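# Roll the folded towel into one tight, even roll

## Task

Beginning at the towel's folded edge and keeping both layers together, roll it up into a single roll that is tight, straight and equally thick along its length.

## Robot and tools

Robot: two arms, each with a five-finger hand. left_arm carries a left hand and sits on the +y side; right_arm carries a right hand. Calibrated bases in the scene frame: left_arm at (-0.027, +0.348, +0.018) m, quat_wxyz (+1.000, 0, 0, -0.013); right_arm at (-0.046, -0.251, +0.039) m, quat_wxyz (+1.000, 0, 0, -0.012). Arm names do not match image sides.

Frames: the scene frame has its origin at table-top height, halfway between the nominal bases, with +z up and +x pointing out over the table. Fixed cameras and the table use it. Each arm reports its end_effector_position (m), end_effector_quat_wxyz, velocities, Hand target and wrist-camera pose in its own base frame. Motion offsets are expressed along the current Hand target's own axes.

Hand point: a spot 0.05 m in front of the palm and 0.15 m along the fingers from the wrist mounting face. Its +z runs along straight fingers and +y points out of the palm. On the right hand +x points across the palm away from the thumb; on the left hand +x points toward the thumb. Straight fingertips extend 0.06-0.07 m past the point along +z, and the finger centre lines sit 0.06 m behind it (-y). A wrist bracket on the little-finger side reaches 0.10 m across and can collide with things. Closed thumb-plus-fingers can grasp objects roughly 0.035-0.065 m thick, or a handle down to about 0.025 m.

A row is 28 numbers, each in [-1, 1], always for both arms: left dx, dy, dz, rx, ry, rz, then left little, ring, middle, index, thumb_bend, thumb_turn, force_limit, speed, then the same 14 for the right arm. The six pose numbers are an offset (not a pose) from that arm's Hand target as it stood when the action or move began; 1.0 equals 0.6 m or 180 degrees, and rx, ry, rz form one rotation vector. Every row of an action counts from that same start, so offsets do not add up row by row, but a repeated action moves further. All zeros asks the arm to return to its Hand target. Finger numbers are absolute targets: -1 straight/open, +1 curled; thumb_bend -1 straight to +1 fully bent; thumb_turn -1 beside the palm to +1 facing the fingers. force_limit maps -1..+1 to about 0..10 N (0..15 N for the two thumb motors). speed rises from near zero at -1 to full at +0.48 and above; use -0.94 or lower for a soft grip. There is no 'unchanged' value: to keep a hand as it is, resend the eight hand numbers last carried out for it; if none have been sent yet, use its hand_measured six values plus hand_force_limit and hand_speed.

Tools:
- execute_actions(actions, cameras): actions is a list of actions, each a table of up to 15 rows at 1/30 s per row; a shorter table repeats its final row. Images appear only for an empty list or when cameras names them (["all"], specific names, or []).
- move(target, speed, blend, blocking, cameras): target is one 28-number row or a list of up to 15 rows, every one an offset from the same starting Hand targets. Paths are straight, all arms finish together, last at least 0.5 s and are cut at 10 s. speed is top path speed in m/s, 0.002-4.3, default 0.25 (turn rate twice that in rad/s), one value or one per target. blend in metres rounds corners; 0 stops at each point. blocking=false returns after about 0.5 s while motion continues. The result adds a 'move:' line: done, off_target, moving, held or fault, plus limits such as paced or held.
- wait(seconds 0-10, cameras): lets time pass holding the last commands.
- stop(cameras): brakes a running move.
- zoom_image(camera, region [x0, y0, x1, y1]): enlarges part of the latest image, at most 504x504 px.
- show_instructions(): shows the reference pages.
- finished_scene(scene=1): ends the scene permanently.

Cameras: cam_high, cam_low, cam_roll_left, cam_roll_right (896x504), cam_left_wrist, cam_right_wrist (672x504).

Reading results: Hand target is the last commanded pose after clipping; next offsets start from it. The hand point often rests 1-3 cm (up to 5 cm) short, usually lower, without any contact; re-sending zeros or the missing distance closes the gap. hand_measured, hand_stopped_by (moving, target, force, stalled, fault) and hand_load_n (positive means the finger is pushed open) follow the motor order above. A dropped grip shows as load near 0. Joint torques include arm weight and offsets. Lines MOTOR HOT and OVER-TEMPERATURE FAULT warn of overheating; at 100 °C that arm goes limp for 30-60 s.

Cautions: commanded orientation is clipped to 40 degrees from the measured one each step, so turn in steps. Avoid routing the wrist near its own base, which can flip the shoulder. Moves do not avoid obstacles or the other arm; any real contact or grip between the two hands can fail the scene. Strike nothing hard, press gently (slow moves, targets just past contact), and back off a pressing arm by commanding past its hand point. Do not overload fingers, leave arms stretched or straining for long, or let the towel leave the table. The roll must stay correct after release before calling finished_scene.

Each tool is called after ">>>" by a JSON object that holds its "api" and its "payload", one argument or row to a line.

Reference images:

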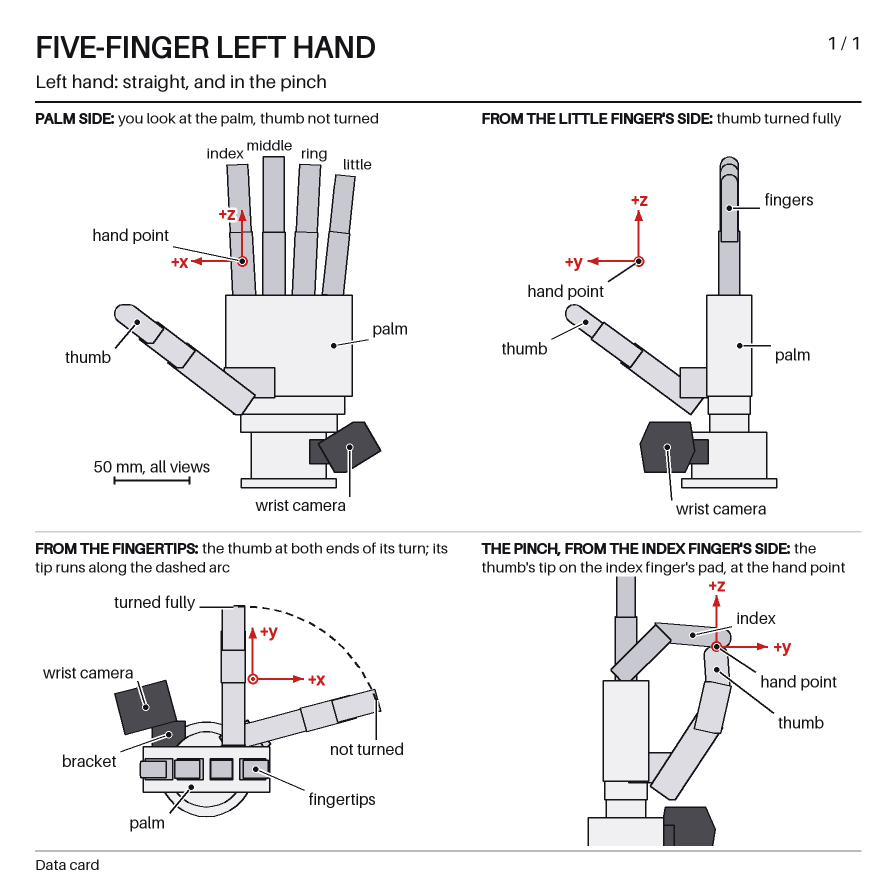

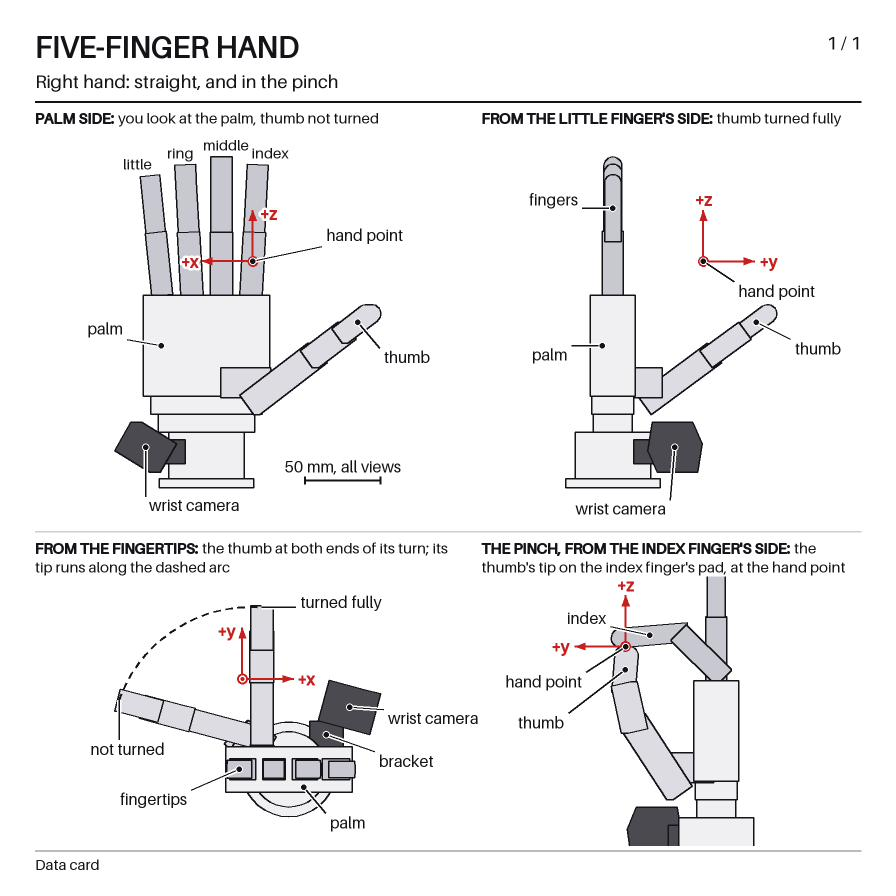

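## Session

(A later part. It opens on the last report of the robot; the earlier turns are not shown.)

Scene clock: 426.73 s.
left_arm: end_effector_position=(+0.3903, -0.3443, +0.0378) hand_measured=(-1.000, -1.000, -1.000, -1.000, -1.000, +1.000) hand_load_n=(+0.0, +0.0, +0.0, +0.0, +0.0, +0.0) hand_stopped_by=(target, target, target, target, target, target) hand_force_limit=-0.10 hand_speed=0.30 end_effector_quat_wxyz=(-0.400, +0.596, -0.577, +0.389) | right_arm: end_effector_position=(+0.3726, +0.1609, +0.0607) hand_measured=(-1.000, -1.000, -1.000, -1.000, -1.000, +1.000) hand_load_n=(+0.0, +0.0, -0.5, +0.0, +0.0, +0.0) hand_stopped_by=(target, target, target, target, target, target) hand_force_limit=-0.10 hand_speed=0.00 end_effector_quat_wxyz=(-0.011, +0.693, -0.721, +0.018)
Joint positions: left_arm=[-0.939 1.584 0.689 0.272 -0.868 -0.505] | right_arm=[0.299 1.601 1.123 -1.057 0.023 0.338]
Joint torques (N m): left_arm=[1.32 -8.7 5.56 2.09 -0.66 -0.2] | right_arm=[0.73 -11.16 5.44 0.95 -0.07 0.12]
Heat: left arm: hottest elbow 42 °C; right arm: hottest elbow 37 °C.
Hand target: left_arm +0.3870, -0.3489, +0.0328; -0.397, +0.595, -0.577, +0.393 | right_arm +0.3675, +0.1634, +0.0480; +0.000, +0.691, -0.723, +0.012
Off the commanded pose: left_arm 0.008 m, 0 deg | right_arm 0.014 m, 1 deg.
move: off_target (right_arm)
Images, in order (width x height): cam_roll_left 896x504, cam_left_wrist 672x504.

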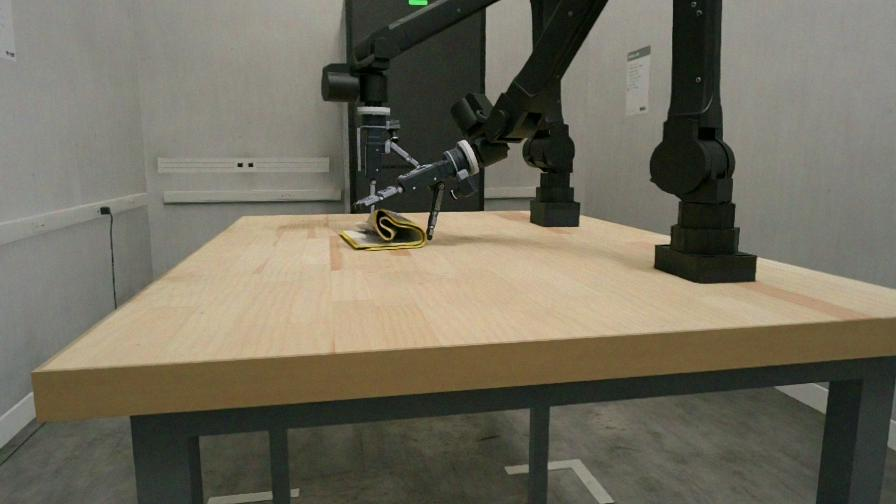

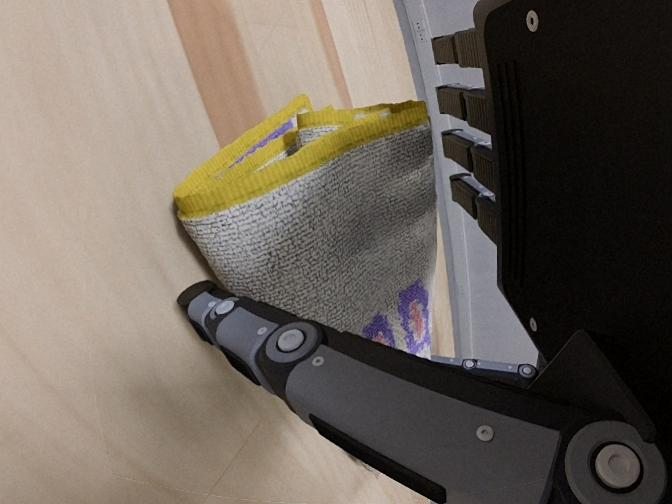

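>>> {"api": "move", "payload": {
  "target": [
    [0,0,0,0,0,0, -0.2, -0.2, -0.2, -0.2, -0.9, 1, 0, -0.4, 0,0,0,0,0,0, -1, -1, -1, -1, -1, 1, -0.1, 0],
    [0,0,0,0,0,0, 0.25, 0.25, 0.25, 0.25, -0.6, 1, 0, -0.6, 0,0,0,0,0,0, -1, -1, -1, -1, -1, 1, -0.1, 0]
  ],
  "speed": 0.12,
  "cameras": ["cam_roll_left","cam_left_wrist"]
}}

>>> {"api": "zoom_image", "payload": {
  "camera": "cam_roll_left",
  "region": [330, 150, 470, 270]
}}

Scene clock: 429.50 s.
left_arm: end_effector_position=(+0.3907, -0.3447, +0.0386) hand_measured=(+0.250, +0.250, +0.250, +0.250, -0.600, +1.000) hand_load_n=(+0.0, +0.0, +0.0, +0.5, +1.0, +0.0) hand_stopped_by=(target, target, target, target, target, target) hand_force_limit=0.00 hand_speed=-0.60 end_effector_quat_wxyz=(-0.400, +0.597, -0.575, +0.391) | right_arm: end_effector_position=(+0.3723, +0.1615, +0.0608) hand_measured=(-1.000, -1.000, -1.000, -1.000, -1.000, +1.000) hand_load_n=(+0.0, +0.0, -0.5, +0.0, +0.0, +0.0) hand_stopped_by=(target, target, target, target, target, target) hand_force_limit=-0.10 hand_speed=0.00 end_effector_quat_wxyz=(-0.011, +0.693, -0.720, +0.017)
Joint positions: left_arm=[-0.939 1.584 0.689 0.276 -0.87 -0.508] | right_arm=[0.3 1.601 1.123 -1.057 0.021 0.338]
Joint torques (N m): left_arm=[1.38 -8.82 5.59 2.03 -0.54 -0.19] | right_arm=[1.03 -11.11 5.37 0.96 0.02 0.13]
Heat: left arm: hottest elbow 42 °C; right arm: hottest elbow 37 °C.
Hand target: left_arm +0.3870, -0.3489, +0.0328; -0.397, +0.595, -0.577, +0.393 | right_arm +0.3675, +0.1633, +0.0479; +0.000, +0.691, -0.723, +0.012
Off the commanded pose: left_arm 0.008 m, 0 deg | right_arm 0.014 m, 1 deg.
move: off_target (right_arm)
Images, in order (width x height): cam_roll_left 896x504, cam_left_wrist 672x504.

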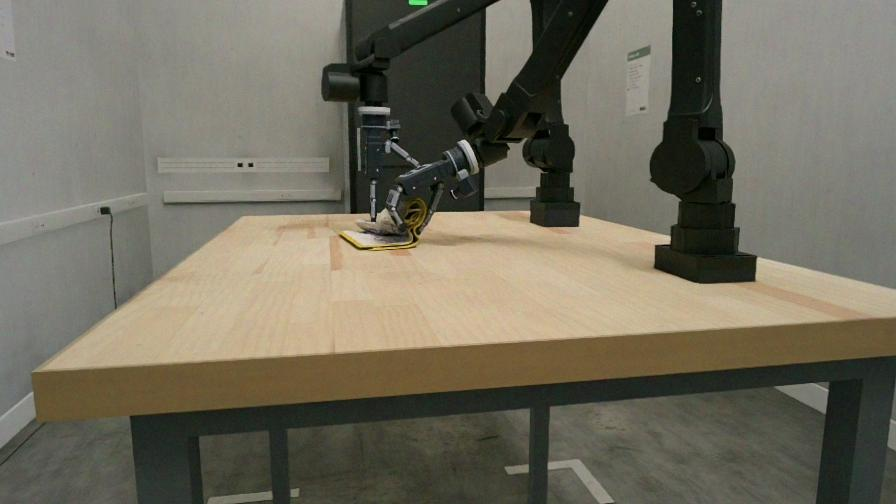

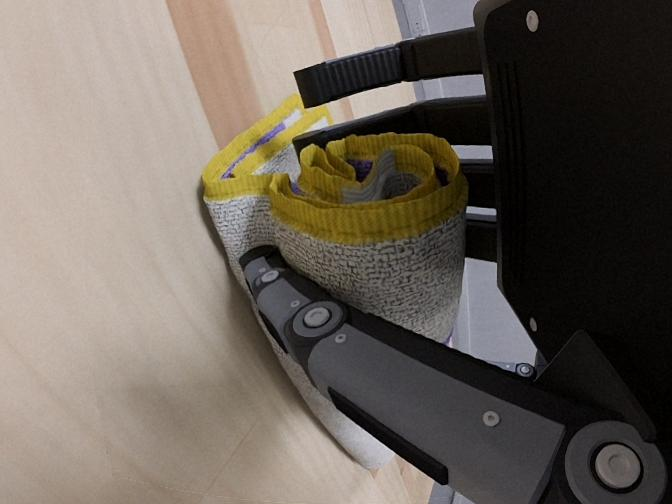

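Scaled by 3.600 from the camera's 896x504 image, which has a finer 1280x720 frame.

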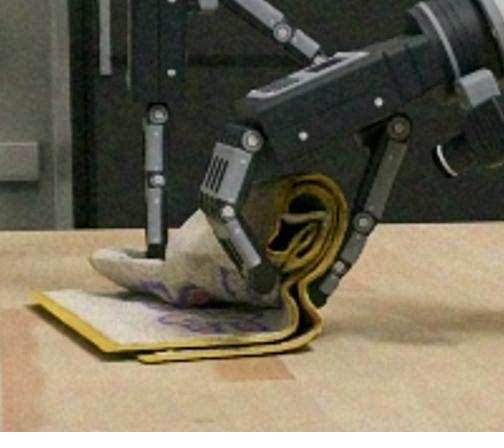

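>>> {"api": "move", "payload": {
  "target": [
    [0,0,0,0,0,0, 0.25, 0.25, 0.25, 0.25, -0.6, 1, 0, -0.6, 0,0,-0.1333,0,0,0, -1, -1, -1, -1, -1, 1, -0.1, 0],
    [0,0,0,0,0,0, 0.25, 0.25, 0.25, 0.25, -0.6, 1, 0, -0.6, 0.0357,-0.0508,-0.105,0.377,-0.0198,-0.0293, -1, -1, -1, -1, -1, 1, -0.1, 0]
  ],
  "speed": 0.2,
  "blend": [0.02,0],
  "cameras": ["cam_high","cam_roll_left","cam_roll_right","cam_right_wrist"]
}}

>>> {"api": "zoom_image", "payload": {
  "camera": "cam_roll_right",
  "region": [400, 140, 560, 280]
}}

>>> {"api": "zoom_image", "payload": {
  "camera": "cam_high",
  "region": [340, 130, 510, 270]
}}

Scene clock: 437.73 s.
left_arm: end_effector_position=(+0.3907, -0.3447, +0.0386) hand_measured=(+0.250, +0.250, +0.250, +0.250, -0.600, +1.000) hand_load_n=(+0.0, +0.0, +0.5, +0.5, +0.5, +0.0) hand_stopped_by=(target, target, target, target, target, target) hand_force_limit=0.00 hand_speed=-0.60 end_effector_quat_wxyz=(-0.400, +0.597, -0.575, +0.391) | right_arm: end_effector_position=(+0.3986, +0.1399, +0.1157) hand_measured=(-1.000, -1.000, -1.000, -1.000, -1.000, +1.000) hand_load_n=(+0.0, -0.5, +0.0, +0.0, +0.0, +0.0) hand_stopped_by=(target, target, target, target, target, target) hand_force_limit=-0.10 hand_speed=0.00 end_effector_quat_wxyz=(-0.407, +0.598, -0.569, +0.391)
Joint positions: left_arm=[-0.939 1.584 0.689 0.276 -0.87 -0.508] | right_arm=[0.403 1.013 0.41 0.207 0.332 0.13]
Joint torques (N m): left_arm=[1.32 -8.82 5.55 2 -0.54 -0.19] | right_arm=[0.79 -4.37 6.31 2.77 0.12 -0.16]
Heat: left arm: hottest elbow 40 °C; right arm: hottest elbow 37 °C.
Hand target: left_arm +0.3870, -0.3489, +0.0328; -0.397, +0.595, -0.577, +0.393 | right_arm +0.3959, +0.1417, +0.1118; -0.407, +0.604, -0.562, +0.393
Off the commanded pose: left_arm 0.008 m, 0 deg | right_arm 0.005 m, 1 deg.
move: done
Images, in order (width x height): cam_high 896x504, cam_roll_left 896x504, cam_roll_right 896x504, cam_right_wrist 672x504.

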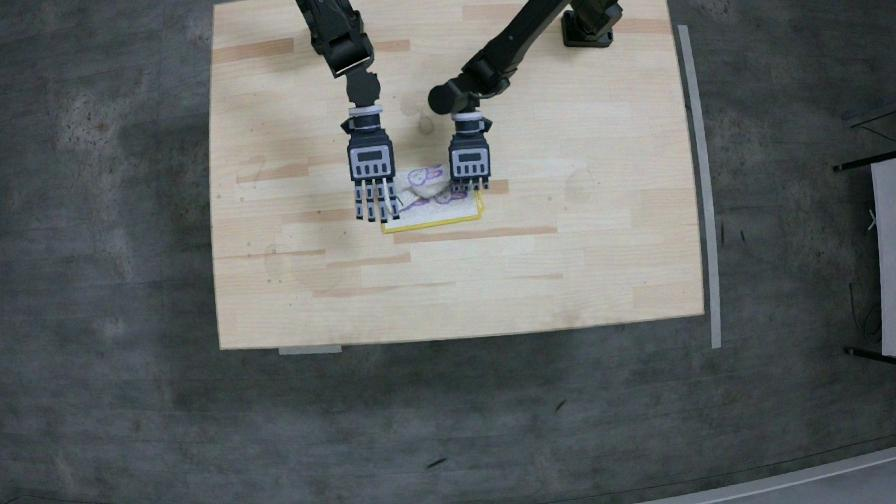

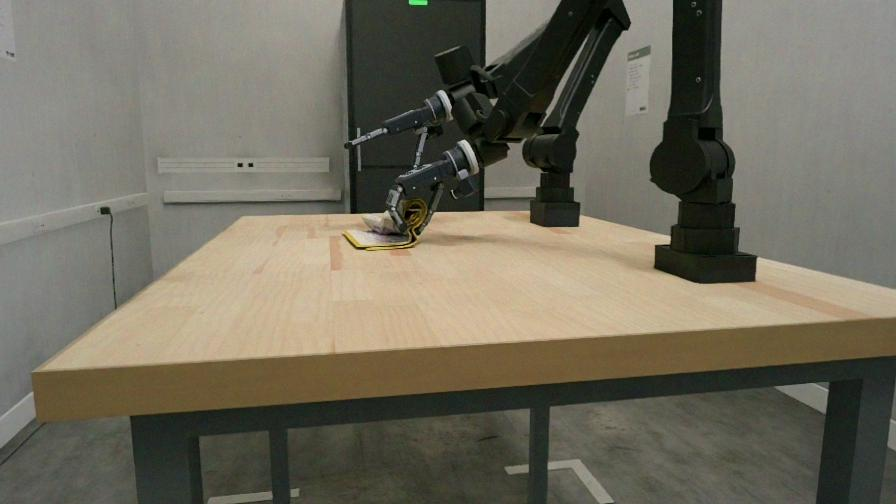

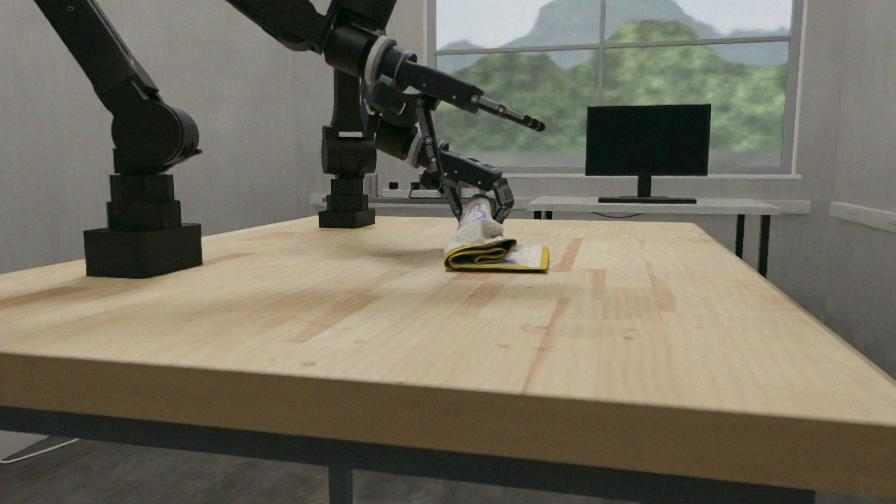

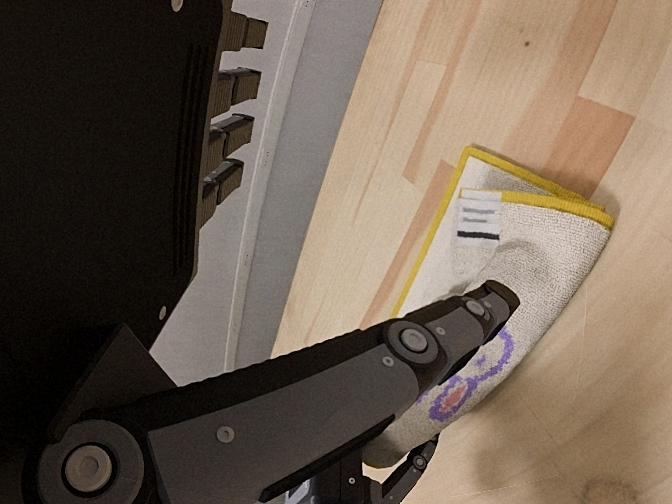

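Scaled by 3.150 from the camera's 896x504 image, which has a finer 1280x720 frame.

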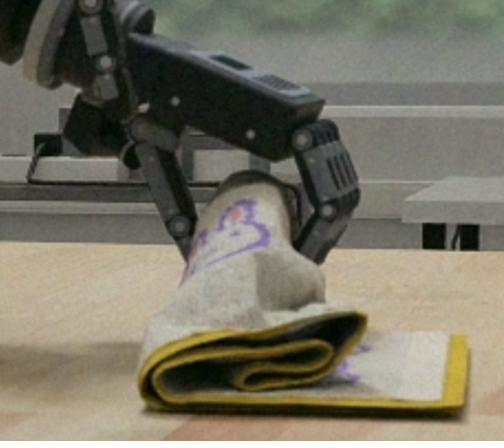

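Scaled by 2.965 from the camera's 896x504 image, which has a finer 1280x720 frame.

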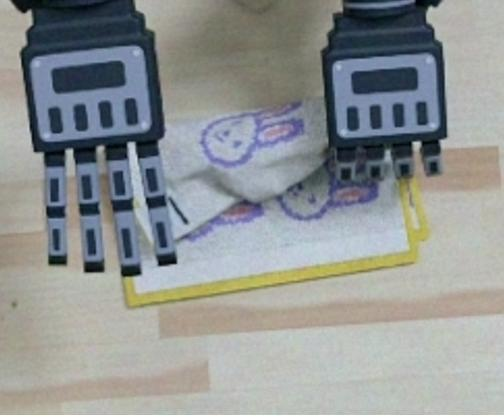

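>>> {"api": "move", "payload": {
  "target": [
    [0,0,0,0,0,0, 0.25, 0.25, 0.25, 0.25, -0.6, 1, 0, -0.6, -0.0233,0.0039,-0.011,0,0,0, -1, -1, -1, -1, -1, 1, -0.1, 0],
    [0,0,0,0,0,0, 0.25, 0.25, 0.25, 0.25, -0.6, 1, 0, -0.6, -0.0233,0.1792,0.0517,0,0,0, -1, -1, -1, -1, -1, 1, -0.1, 0]
  ],
  "speed": 0.12,
  "cameras": ["cam_high","cam_roll_left","cam_roll_right","cam_right_wrist"]
}}

>>> {"api": "zoom_image", "payload": {
  "camera": "cam_roll_right",
  "region": [400, 140, 560, 280]
}}

Scene clock: 442.50 s.
left_arm: end_effector_position=(+0.3907, -0.3447, +0.0386) hand_measured=(+0.250, +0.250, +0.250, +0.250, -0.600, +1.000) hand_load_n=(+0.0, +0.0, +0.0, +0.0, +1.0, +0.0) hand_stopped_by=(target, target, target, target, target, target) hand_force_limit=0.00 hand_speed=-0.60 end_effector_quat_wxyz=(-0.400, +0.597, -0.575, +0.391) | right_arm: end_effector_position=(+0.3893, +0.1514, +0.0043) hand_measured=(-1.000, -1.000, -1.000, -1.000, -1.000, +1.000) hand_load_n=(+0.0, +0.0, +0.0, +0.0, +0.0, +0.0) hand_stopped_by=(target, target, target, target, target, target) hand_force_limit=-0.10 hand_speed=0.00 end_effector_quat_wxyz=(-0.405, +0.604, -0.561, +0.396)
Joint positions: left_arm=[-0.939 1.584 0.689 0.276 -0.87 -0.508] | right_arm=[0.462 1.462 0.271 0.795 0.385 0.13]
Joint torques (N m): left_arm=[1.26 -8.88 5.55 2 -0.55 -0.2] | right_arm=[0.97 -5.42 3.21 2.74 0.15 0.1]
Heat: left arm: hottest elbow 40 °C; right arm: hottest elbow 37 °C.
Hand target: left_arm +0.3870, -0.3489, +0.0328; -0.397, +0.595, -0.577, +0.393 | right_arm +0.3852, +0.1530, +0.0000; -0.406, +0.604, -0.562, +0.393
Off the commanded pose: left_arm 0.008 m, 0 deg | right_arm 0.006 m, 0 deg.
move: done
Images, in order (width x height): cam_high 896x504, cam_roll_left 896x504, cam_roll_right 896x504, cam_right_wrist 672x504.

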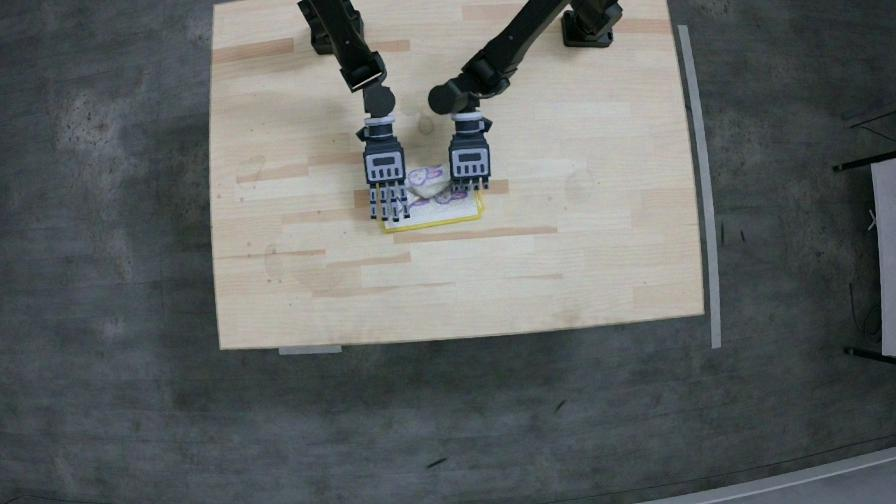

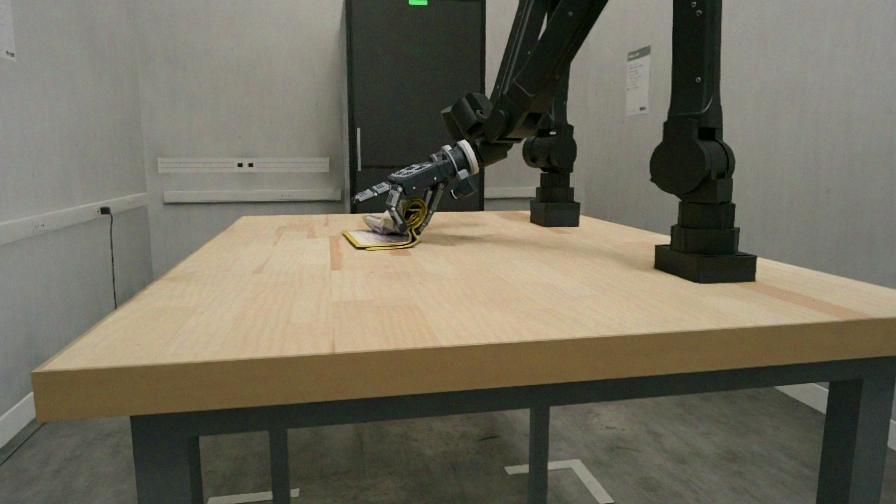

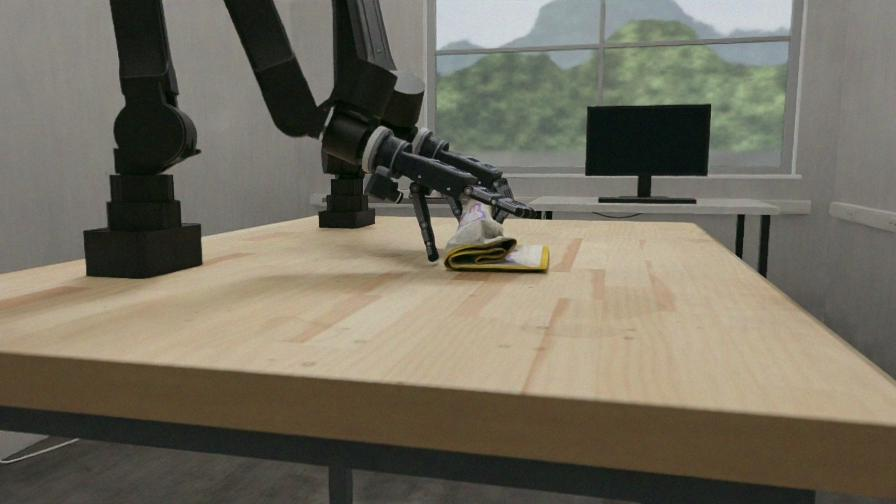

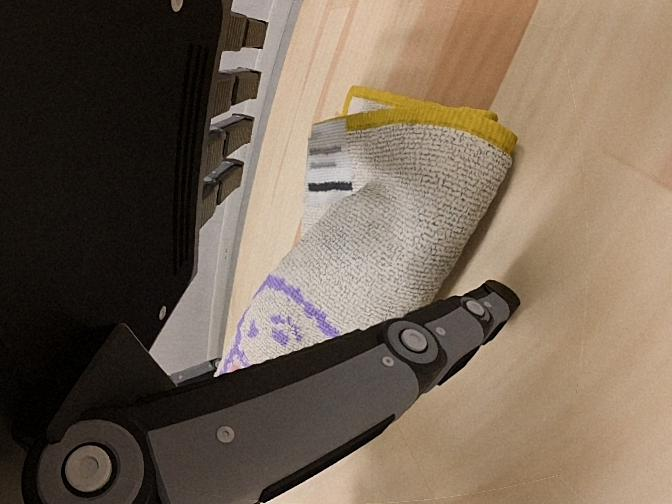

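Scaled by 3.150 from the camera's 896x504 image, which has a finer 1280x720 frame.

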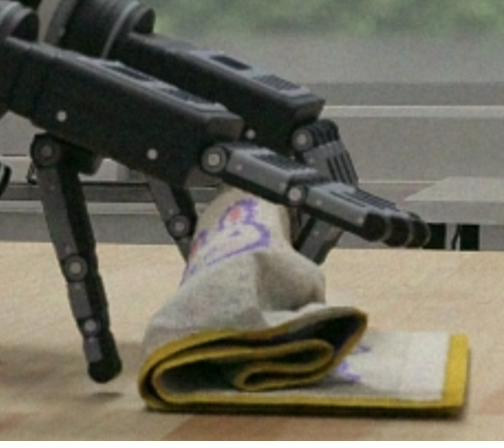

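>>> {"api": "move", "payload": {
  "target": [
    [0,0,0,0,0,0, 0.25, 0.25, 0.25, 0.25, -0.6, 1, 0, -0.6, 0,0,0,0,0,0, -0.2, -0.2, -0.2, -0.2, -0.9, 1, 0, -0.4],
    [0,0,0,0,0,0, 0.25, 0.25, 0.25, 0.25, -0.6, 1, 0, -0.6, 0,0,0,0,0,0, 0.25, 0.25, 0.25, 0.25, -0.6, 1, 0, -0.6]
  ],
  "speed": 0.12,
  "cameras": ["cam_high","cam_roll_left","cam_roll_right","cam_right_wrist"]
}}

>>> {"api": "zoom_image", "payload": {
  "camera": "cam_roll_right",
  "region": [400, 140, 560, 280]
}}

>>> {"api": "zoom_image", "payload": {
  "camera": "cam_high",
  "region": [340, 130, 510, 270]
}}

Scene clock: 445.63 s.
left_arm: end_effector_position=(+0.3907, -0.3447, +0.0386) hand_measured=(+0.250, +0.250, +0.250, +0.250, -0.600, +1.000) hand_load_n=(+0.0, +0.0, +0.5, +0.0, +0.0, +0.0) hand_stopped_by=(target, target, target, target, target, target) hand_force_limit=0.00 hand_speed=-0.60 end_effector_quat_wxyz=(-0.400, +0.597, -0.575, +0.391) | right_arm: end_effector_position=(+0.3907, +0.1517, +0.0066) hand_measured=(+0.250, +0.250, +0.250, +0.250, -0.606, +1.000) hand_load_n=(+0.0, +0.5, +3.0, +1.5, +8.0, +1.0) hand_stopped_by=(target, target, target, target, force, target) hand_force_limit=0.00 hand_speed=-0.60 end_effector_quat_wxyz=(-0.408, +0.601, -0.560, +0.398)
Joint positions: left_arm=[-0.939 1.584 0.689 0.276 -0.87 -0.508] | right_arm=[0.462 1.462 0.271 0.805 0.387 0.13]
Joint torques (N m): left_arm=[1.38 -8.88 5.55 2 -0.56 -0.19] | right_arm=[0.85 -5.6 3.41 2.37 0.07 0.07]
Heat: left arm: hottest elbow 39 °C; right arm: hottest elbow 37 °C.
Hand target: left_arm +0.3870, -0.3489, +0.0328; -0.397, +0.595, -0.577, +0.393 | right_arm +0.3853, +0.1530, +0.0002; -0.407, +0.604, -0.562, +0.393
Off the commanded pose: left_arm 0.008 m, 0 deg | right_arm 0.009 m, 1 deg.
move: done
Images, in order (width x height): cam_high 896x504, cam_roll_left 896x504, cam_roll_right 896x504, cam_right_wrist 672x504.

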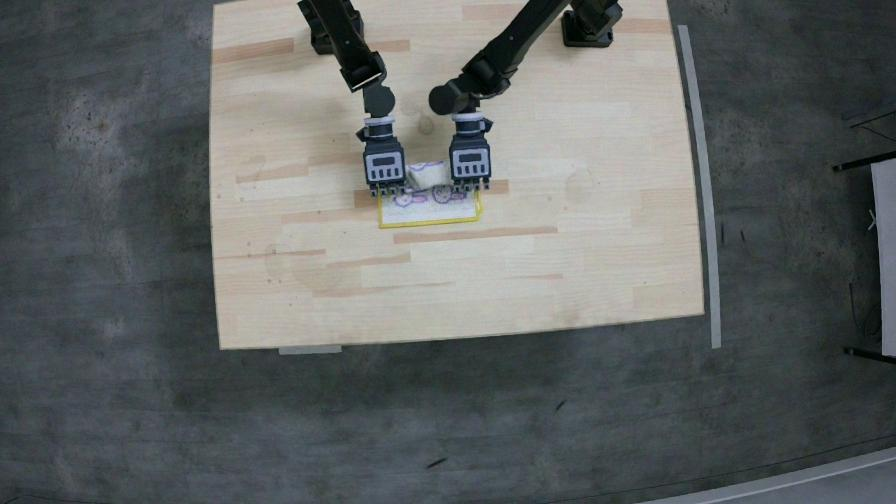

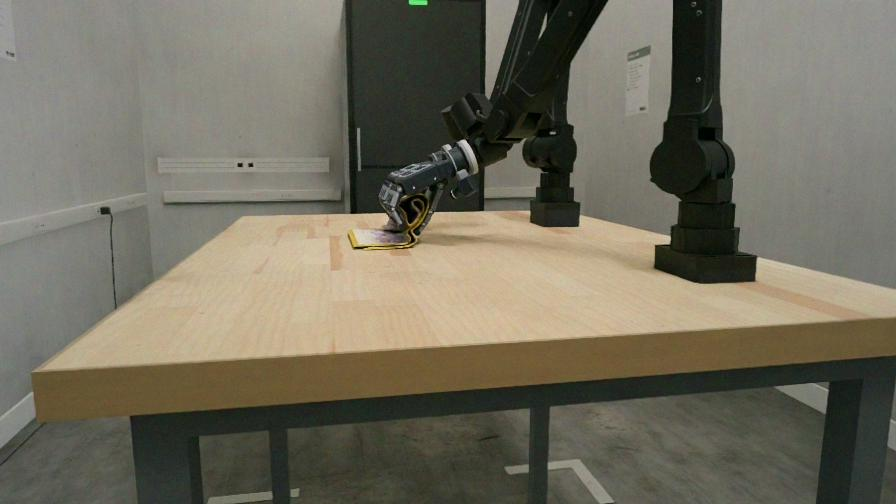

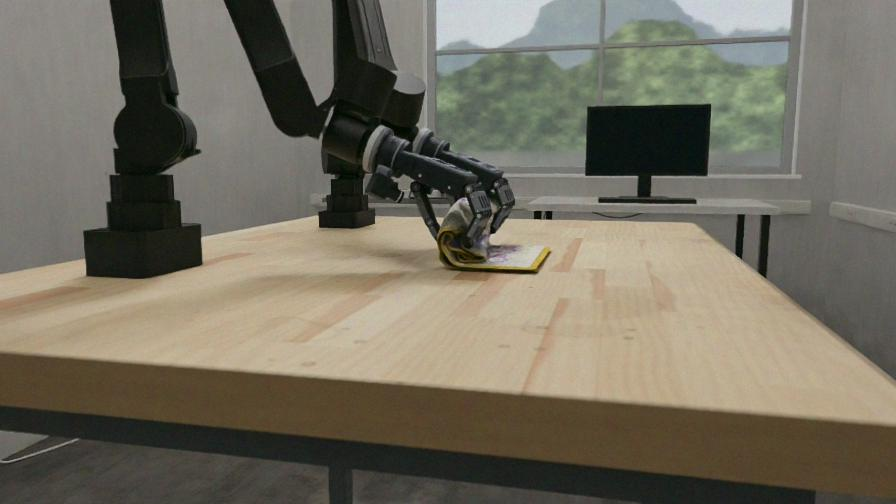

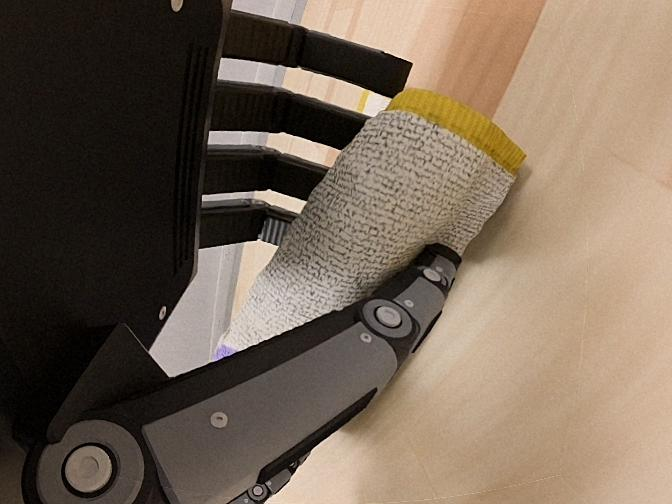

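Scaled by 3.150 from the camera's 896x504 image, which has a finer 1280x720 frame.

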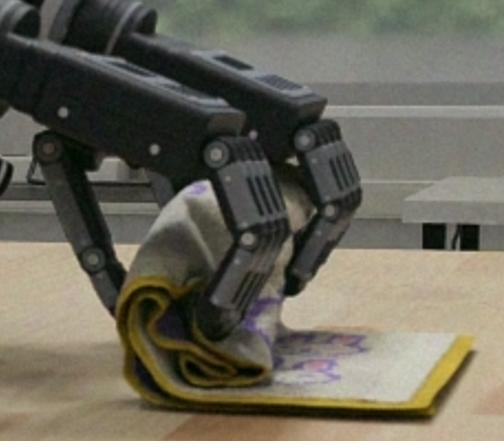

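Scaled by 2.965 from the camera's 896x504 image, which has a finer 1280x720 frame.

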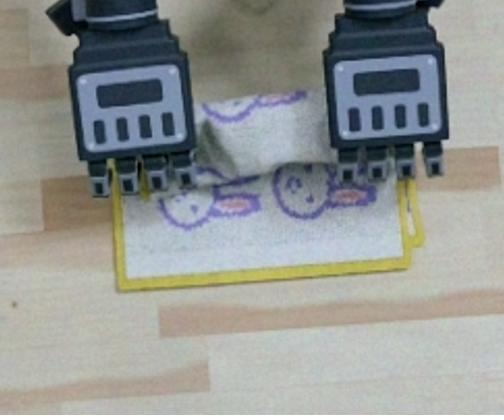

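>>> {"api": "move", "payload": {
  "target": [
    [0,-0.04,0.0204,-0.2167,0,0, 0.25, 0.25, 0.25, 0.25, -0.6, 1, 0, -0.6, 0,-0.04,0.0204,-0.2167,0,0, 0.25, 0.25, 0.25, 0.25, -0.6, 1, 0, -0.6]
  ],
  "speed": 0.15,
  "cameras": ["cam_high","cam_roll_left","cam_roll_right"]
}}

>>> {"api": "zoom_image", "payload": {
  "camera": "cam_roll_right",
  "region": [420, 140, 580, 280]
}}

>>> {"api": "zoom_image", "payload": {
  "camera": "cam_roll_left",
  "region": [330, 150, 470, 270]
}}

Scene clock: 458.47 s.
left_arm: end_effector_position=(+0.3886, -0.3374, +0.0391) hand_measured=(+0.250, +0.250, +0.250, +0.250, -0.600, +1.000) hand_load_n=(+0.0, +0.0, +0.0, +0.0, +0.0, +0.0) hand_stopped_by=(target, target, target, target, target, target) hand_force_limit=0.00 hand_speed=-0.60 end_effector_quat_wxyz=(-0.176, +0.688, -0.684, +0.166) | right_arm: end_effector_position=(+0.3896, +0.1515, +0.0105) hand_measured=(+0.250, +0.250, +0.250, +0.250, -0.606, +1.000) hand_load_n=(+0.0, +0.5, +2.0, +0.5, +5.0, +1.5) hand_stopped_by=(target, target, target, target, force, target) hand_force_limit=0.00 hand_speed=-0.60 end_effector_quat_wxyz=(-0.176, +0.713, -0.654, +0.182)
Joint positions: left_arm=[-0.723 1.632 1.093 -0.662 -0.328 -0.665] | right_arm=[0.341 1.435 0.757 -0.402 0.152 0.216]
Joint torques (N m): left_arm=[2.96 -10.7 10.78 0.43 -0.21 -0.2] | right_arm=[-0.38 -8.41 8.9 0.79 -0.06 0.14]
Heat: left arm: hottest elbow 39 °C; right arm: hottest elbow 36 °C.
Hand target: left_arm +0.4074, -0.3482, +0.0504; -0.176, +0.694, -0.675, +0.177 | right_arm +0.4053, +0.1546, +0.0181; -0.182, +0.705, -0.661, +0.183
Off the commanded pose: left_arm 0.024 m, 2 deg | right_arm 0.018 m, 1 deg.
move: off_target (left_arm, right_arm)
Images, in order (width x height): cam_high 896x504, cam_roll_left 896x504, cam_roll_right 896x504.

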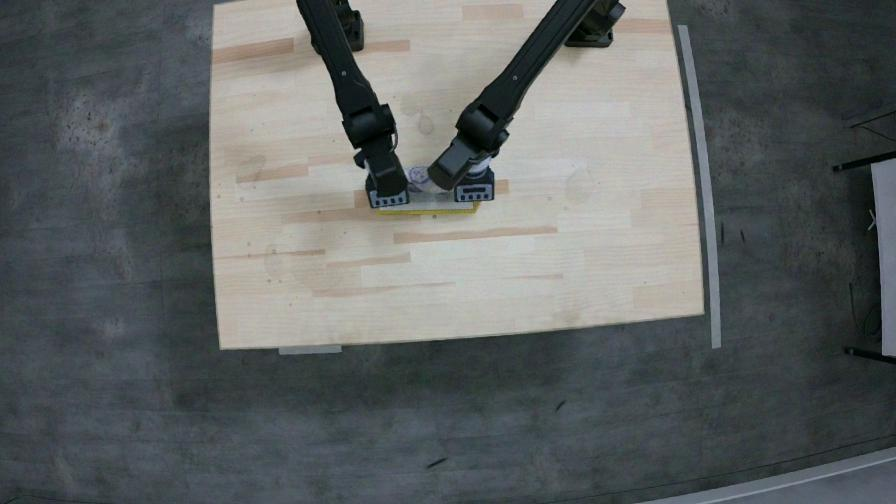

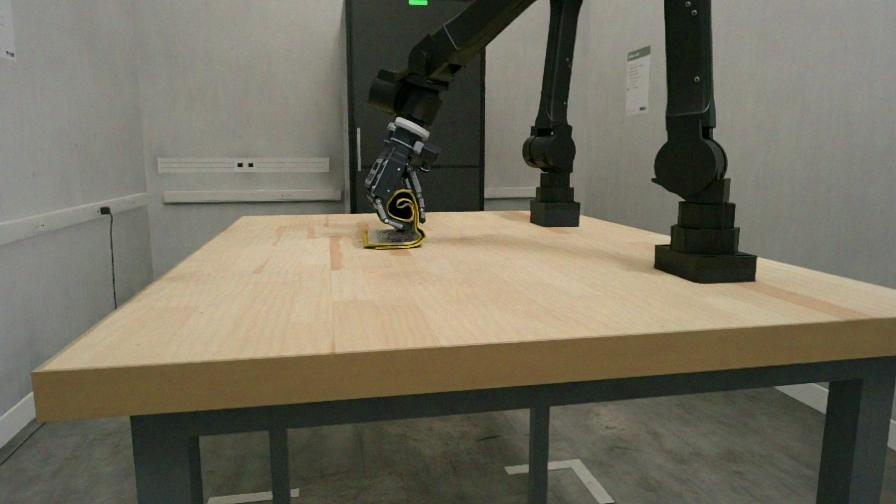

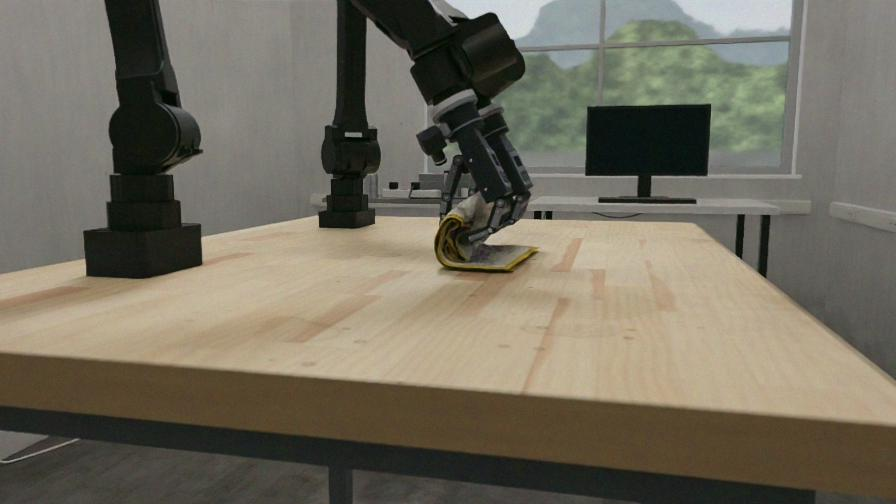

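Scaled by 3.150 from the camera's 896x504 image, which has a finer 1280x720 frame.

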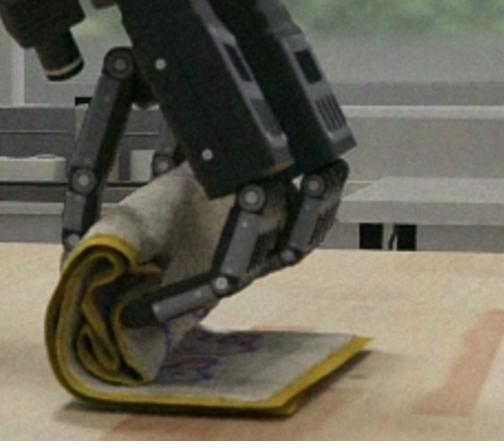

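Scaled by 3.600 from the camera's 896x504 image, which has a finer 1280x720 frame.

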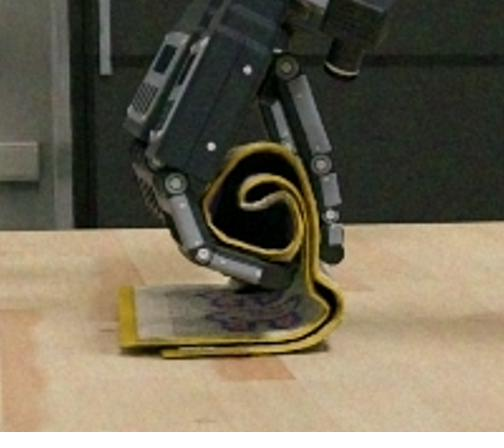

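>>> {"api": "move", "payload": {
  "target": [
    [0,-0.0173,-0.0133,0,0,0, 0.25, 0.25, 0.25, 0.25, -0.6, 1, 0, -0.6, 0,-0.0173,-0.0133,0,0,0, 0.25, 0.25, 0.25, 0.25, -0.6, 1, 0, -0.6],
    [0,-0.0173,-0.0133,0,0,0, -1, -1, -1, -1, -0.6, 1, 0, 0.2, 0,-0.0173,-0.0133,0,0,0, -1, -1, -1, -1, -0.6, 1, 0, 0.2]
  ],
  "speed": 0.15,
  "cameras": ["cam_high","cam_roll_left","cam_roll_right"]
}}

>>> {"api": "zoom_image", "payload": {
  "camera": "cam_roll_right",
  "region": [420, 140, 580, 280]
}}

>>> {"api": "zoom_image", "payload": {
  "camera": "cam_roll_left",
  "region": [330, 150, 470, 270]
}}

Scene clock: 461.97 s.
left_arm: end_effector_position=(+0.3946, -0.3392, +0.0494) hand_measured=(-1.000, -1.000, -1.000, -1.000, -0.600, +1.000) hand_load_n=(+0.0, +0.0, +0.0, +0.0, +0.0, +0.0) hand_stopped_by=(target, target, target, target, target, target) hand_force_limit=0.00 hand_speed=0.20 end_effector_quat_wxyz=(-0.175, +0.690, -0.683, +0.165) | right_arm: end_effector_position=(+0.4010, +0.1547, +0.0278) hand_measured=(-1.000, -1.000, -1.000, -1.000, -0.604, +1.000) hand_load_n=(+0.0, +0.0, +0.0, +0.0, +0.0, +0.0) hand_stopped_by=(target, target, target, target, force, target) hand_force_limit=0.00 hand_speed=0.20 end_effector_quat_wxyz=(-0.181, +0.711, -0.654, +0.184)
Joint positions: left_arm=[-0.717 1.632 1.124 -0.694 -0.325 -0.665] | right_arm=[0.337 1.426 0.801 -0.444 0.149 0.216]
Joint torques (N m): left_arm=[3.02 -11.4 10.81 0.46 -0.23 -0.17] | right_arm=[-0.32 -8.59 8.06 1.16 0.03 0.11]
Heat: left arm: hottest elbow 39 °C; right arm: hottest elbow 37 °C.
Hand target: left_arm +0.4126, -0.3480, +0.0624; -0.176, +0.694, -0.675, +0.178 | right_arm +0.4104, +0.1550, +0.0302; -0.182, +0.705, -0.661, +0.183
Off the commanded pose: left_arm 0.024 m, 2 deg | right_arm 0.010 m, 1 deg.
move: off_target (left_arm); target 2's new numbers were sent with left_arm's hand 0.026 m and 2 deg from that target
Images, in order (width x height): cam_high 896x504, cam_roll_left 896x504, cam_roll_right 896x504.

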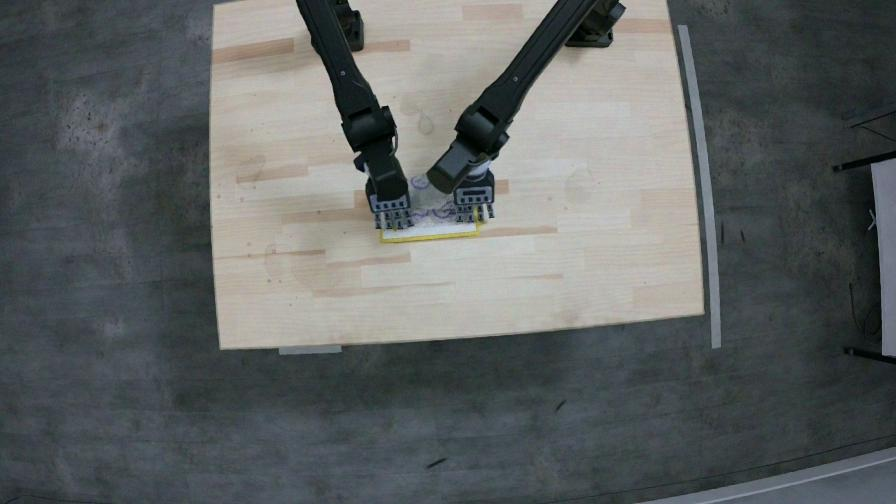

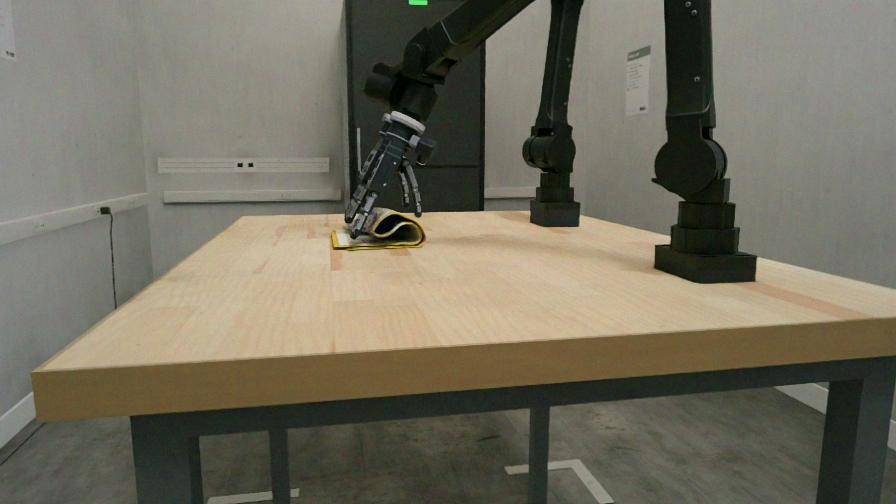

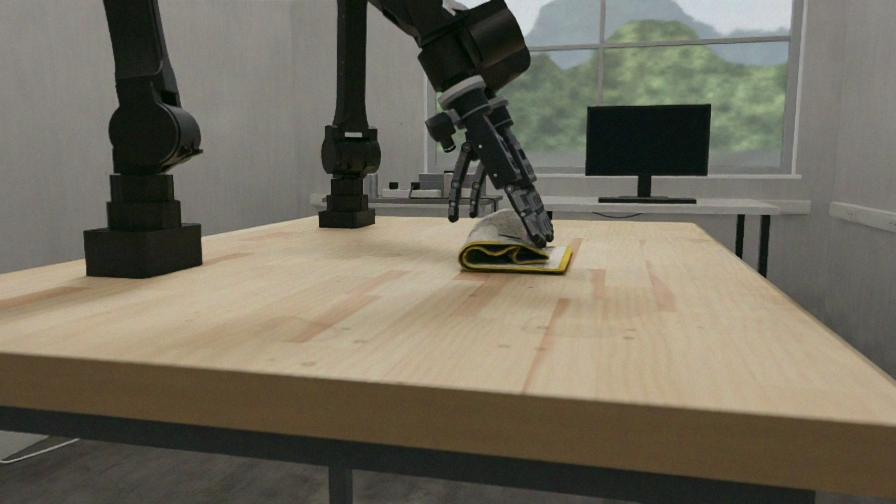

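Scaled by 3.150 from the camera's 896x504 image, which has a finer 1280x720 frame.

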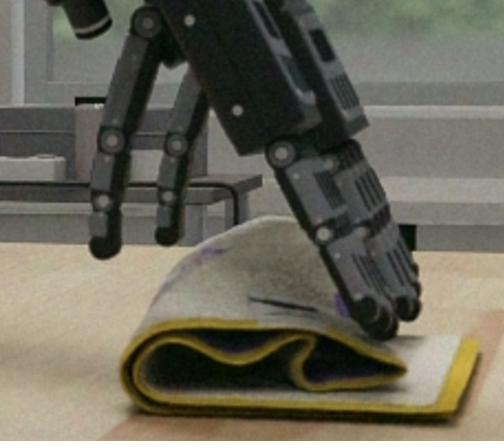

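Scaled by 3.600 from the camera's 896x504 image, which has a finer 1280x720 frame.

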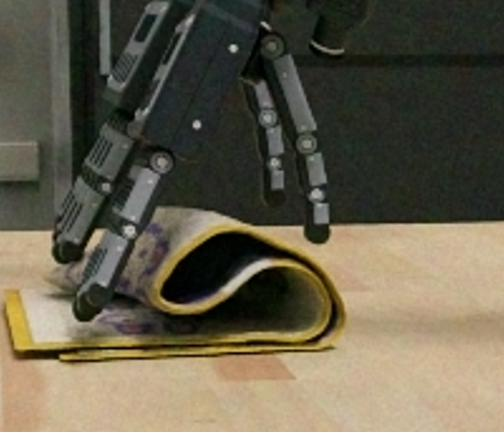

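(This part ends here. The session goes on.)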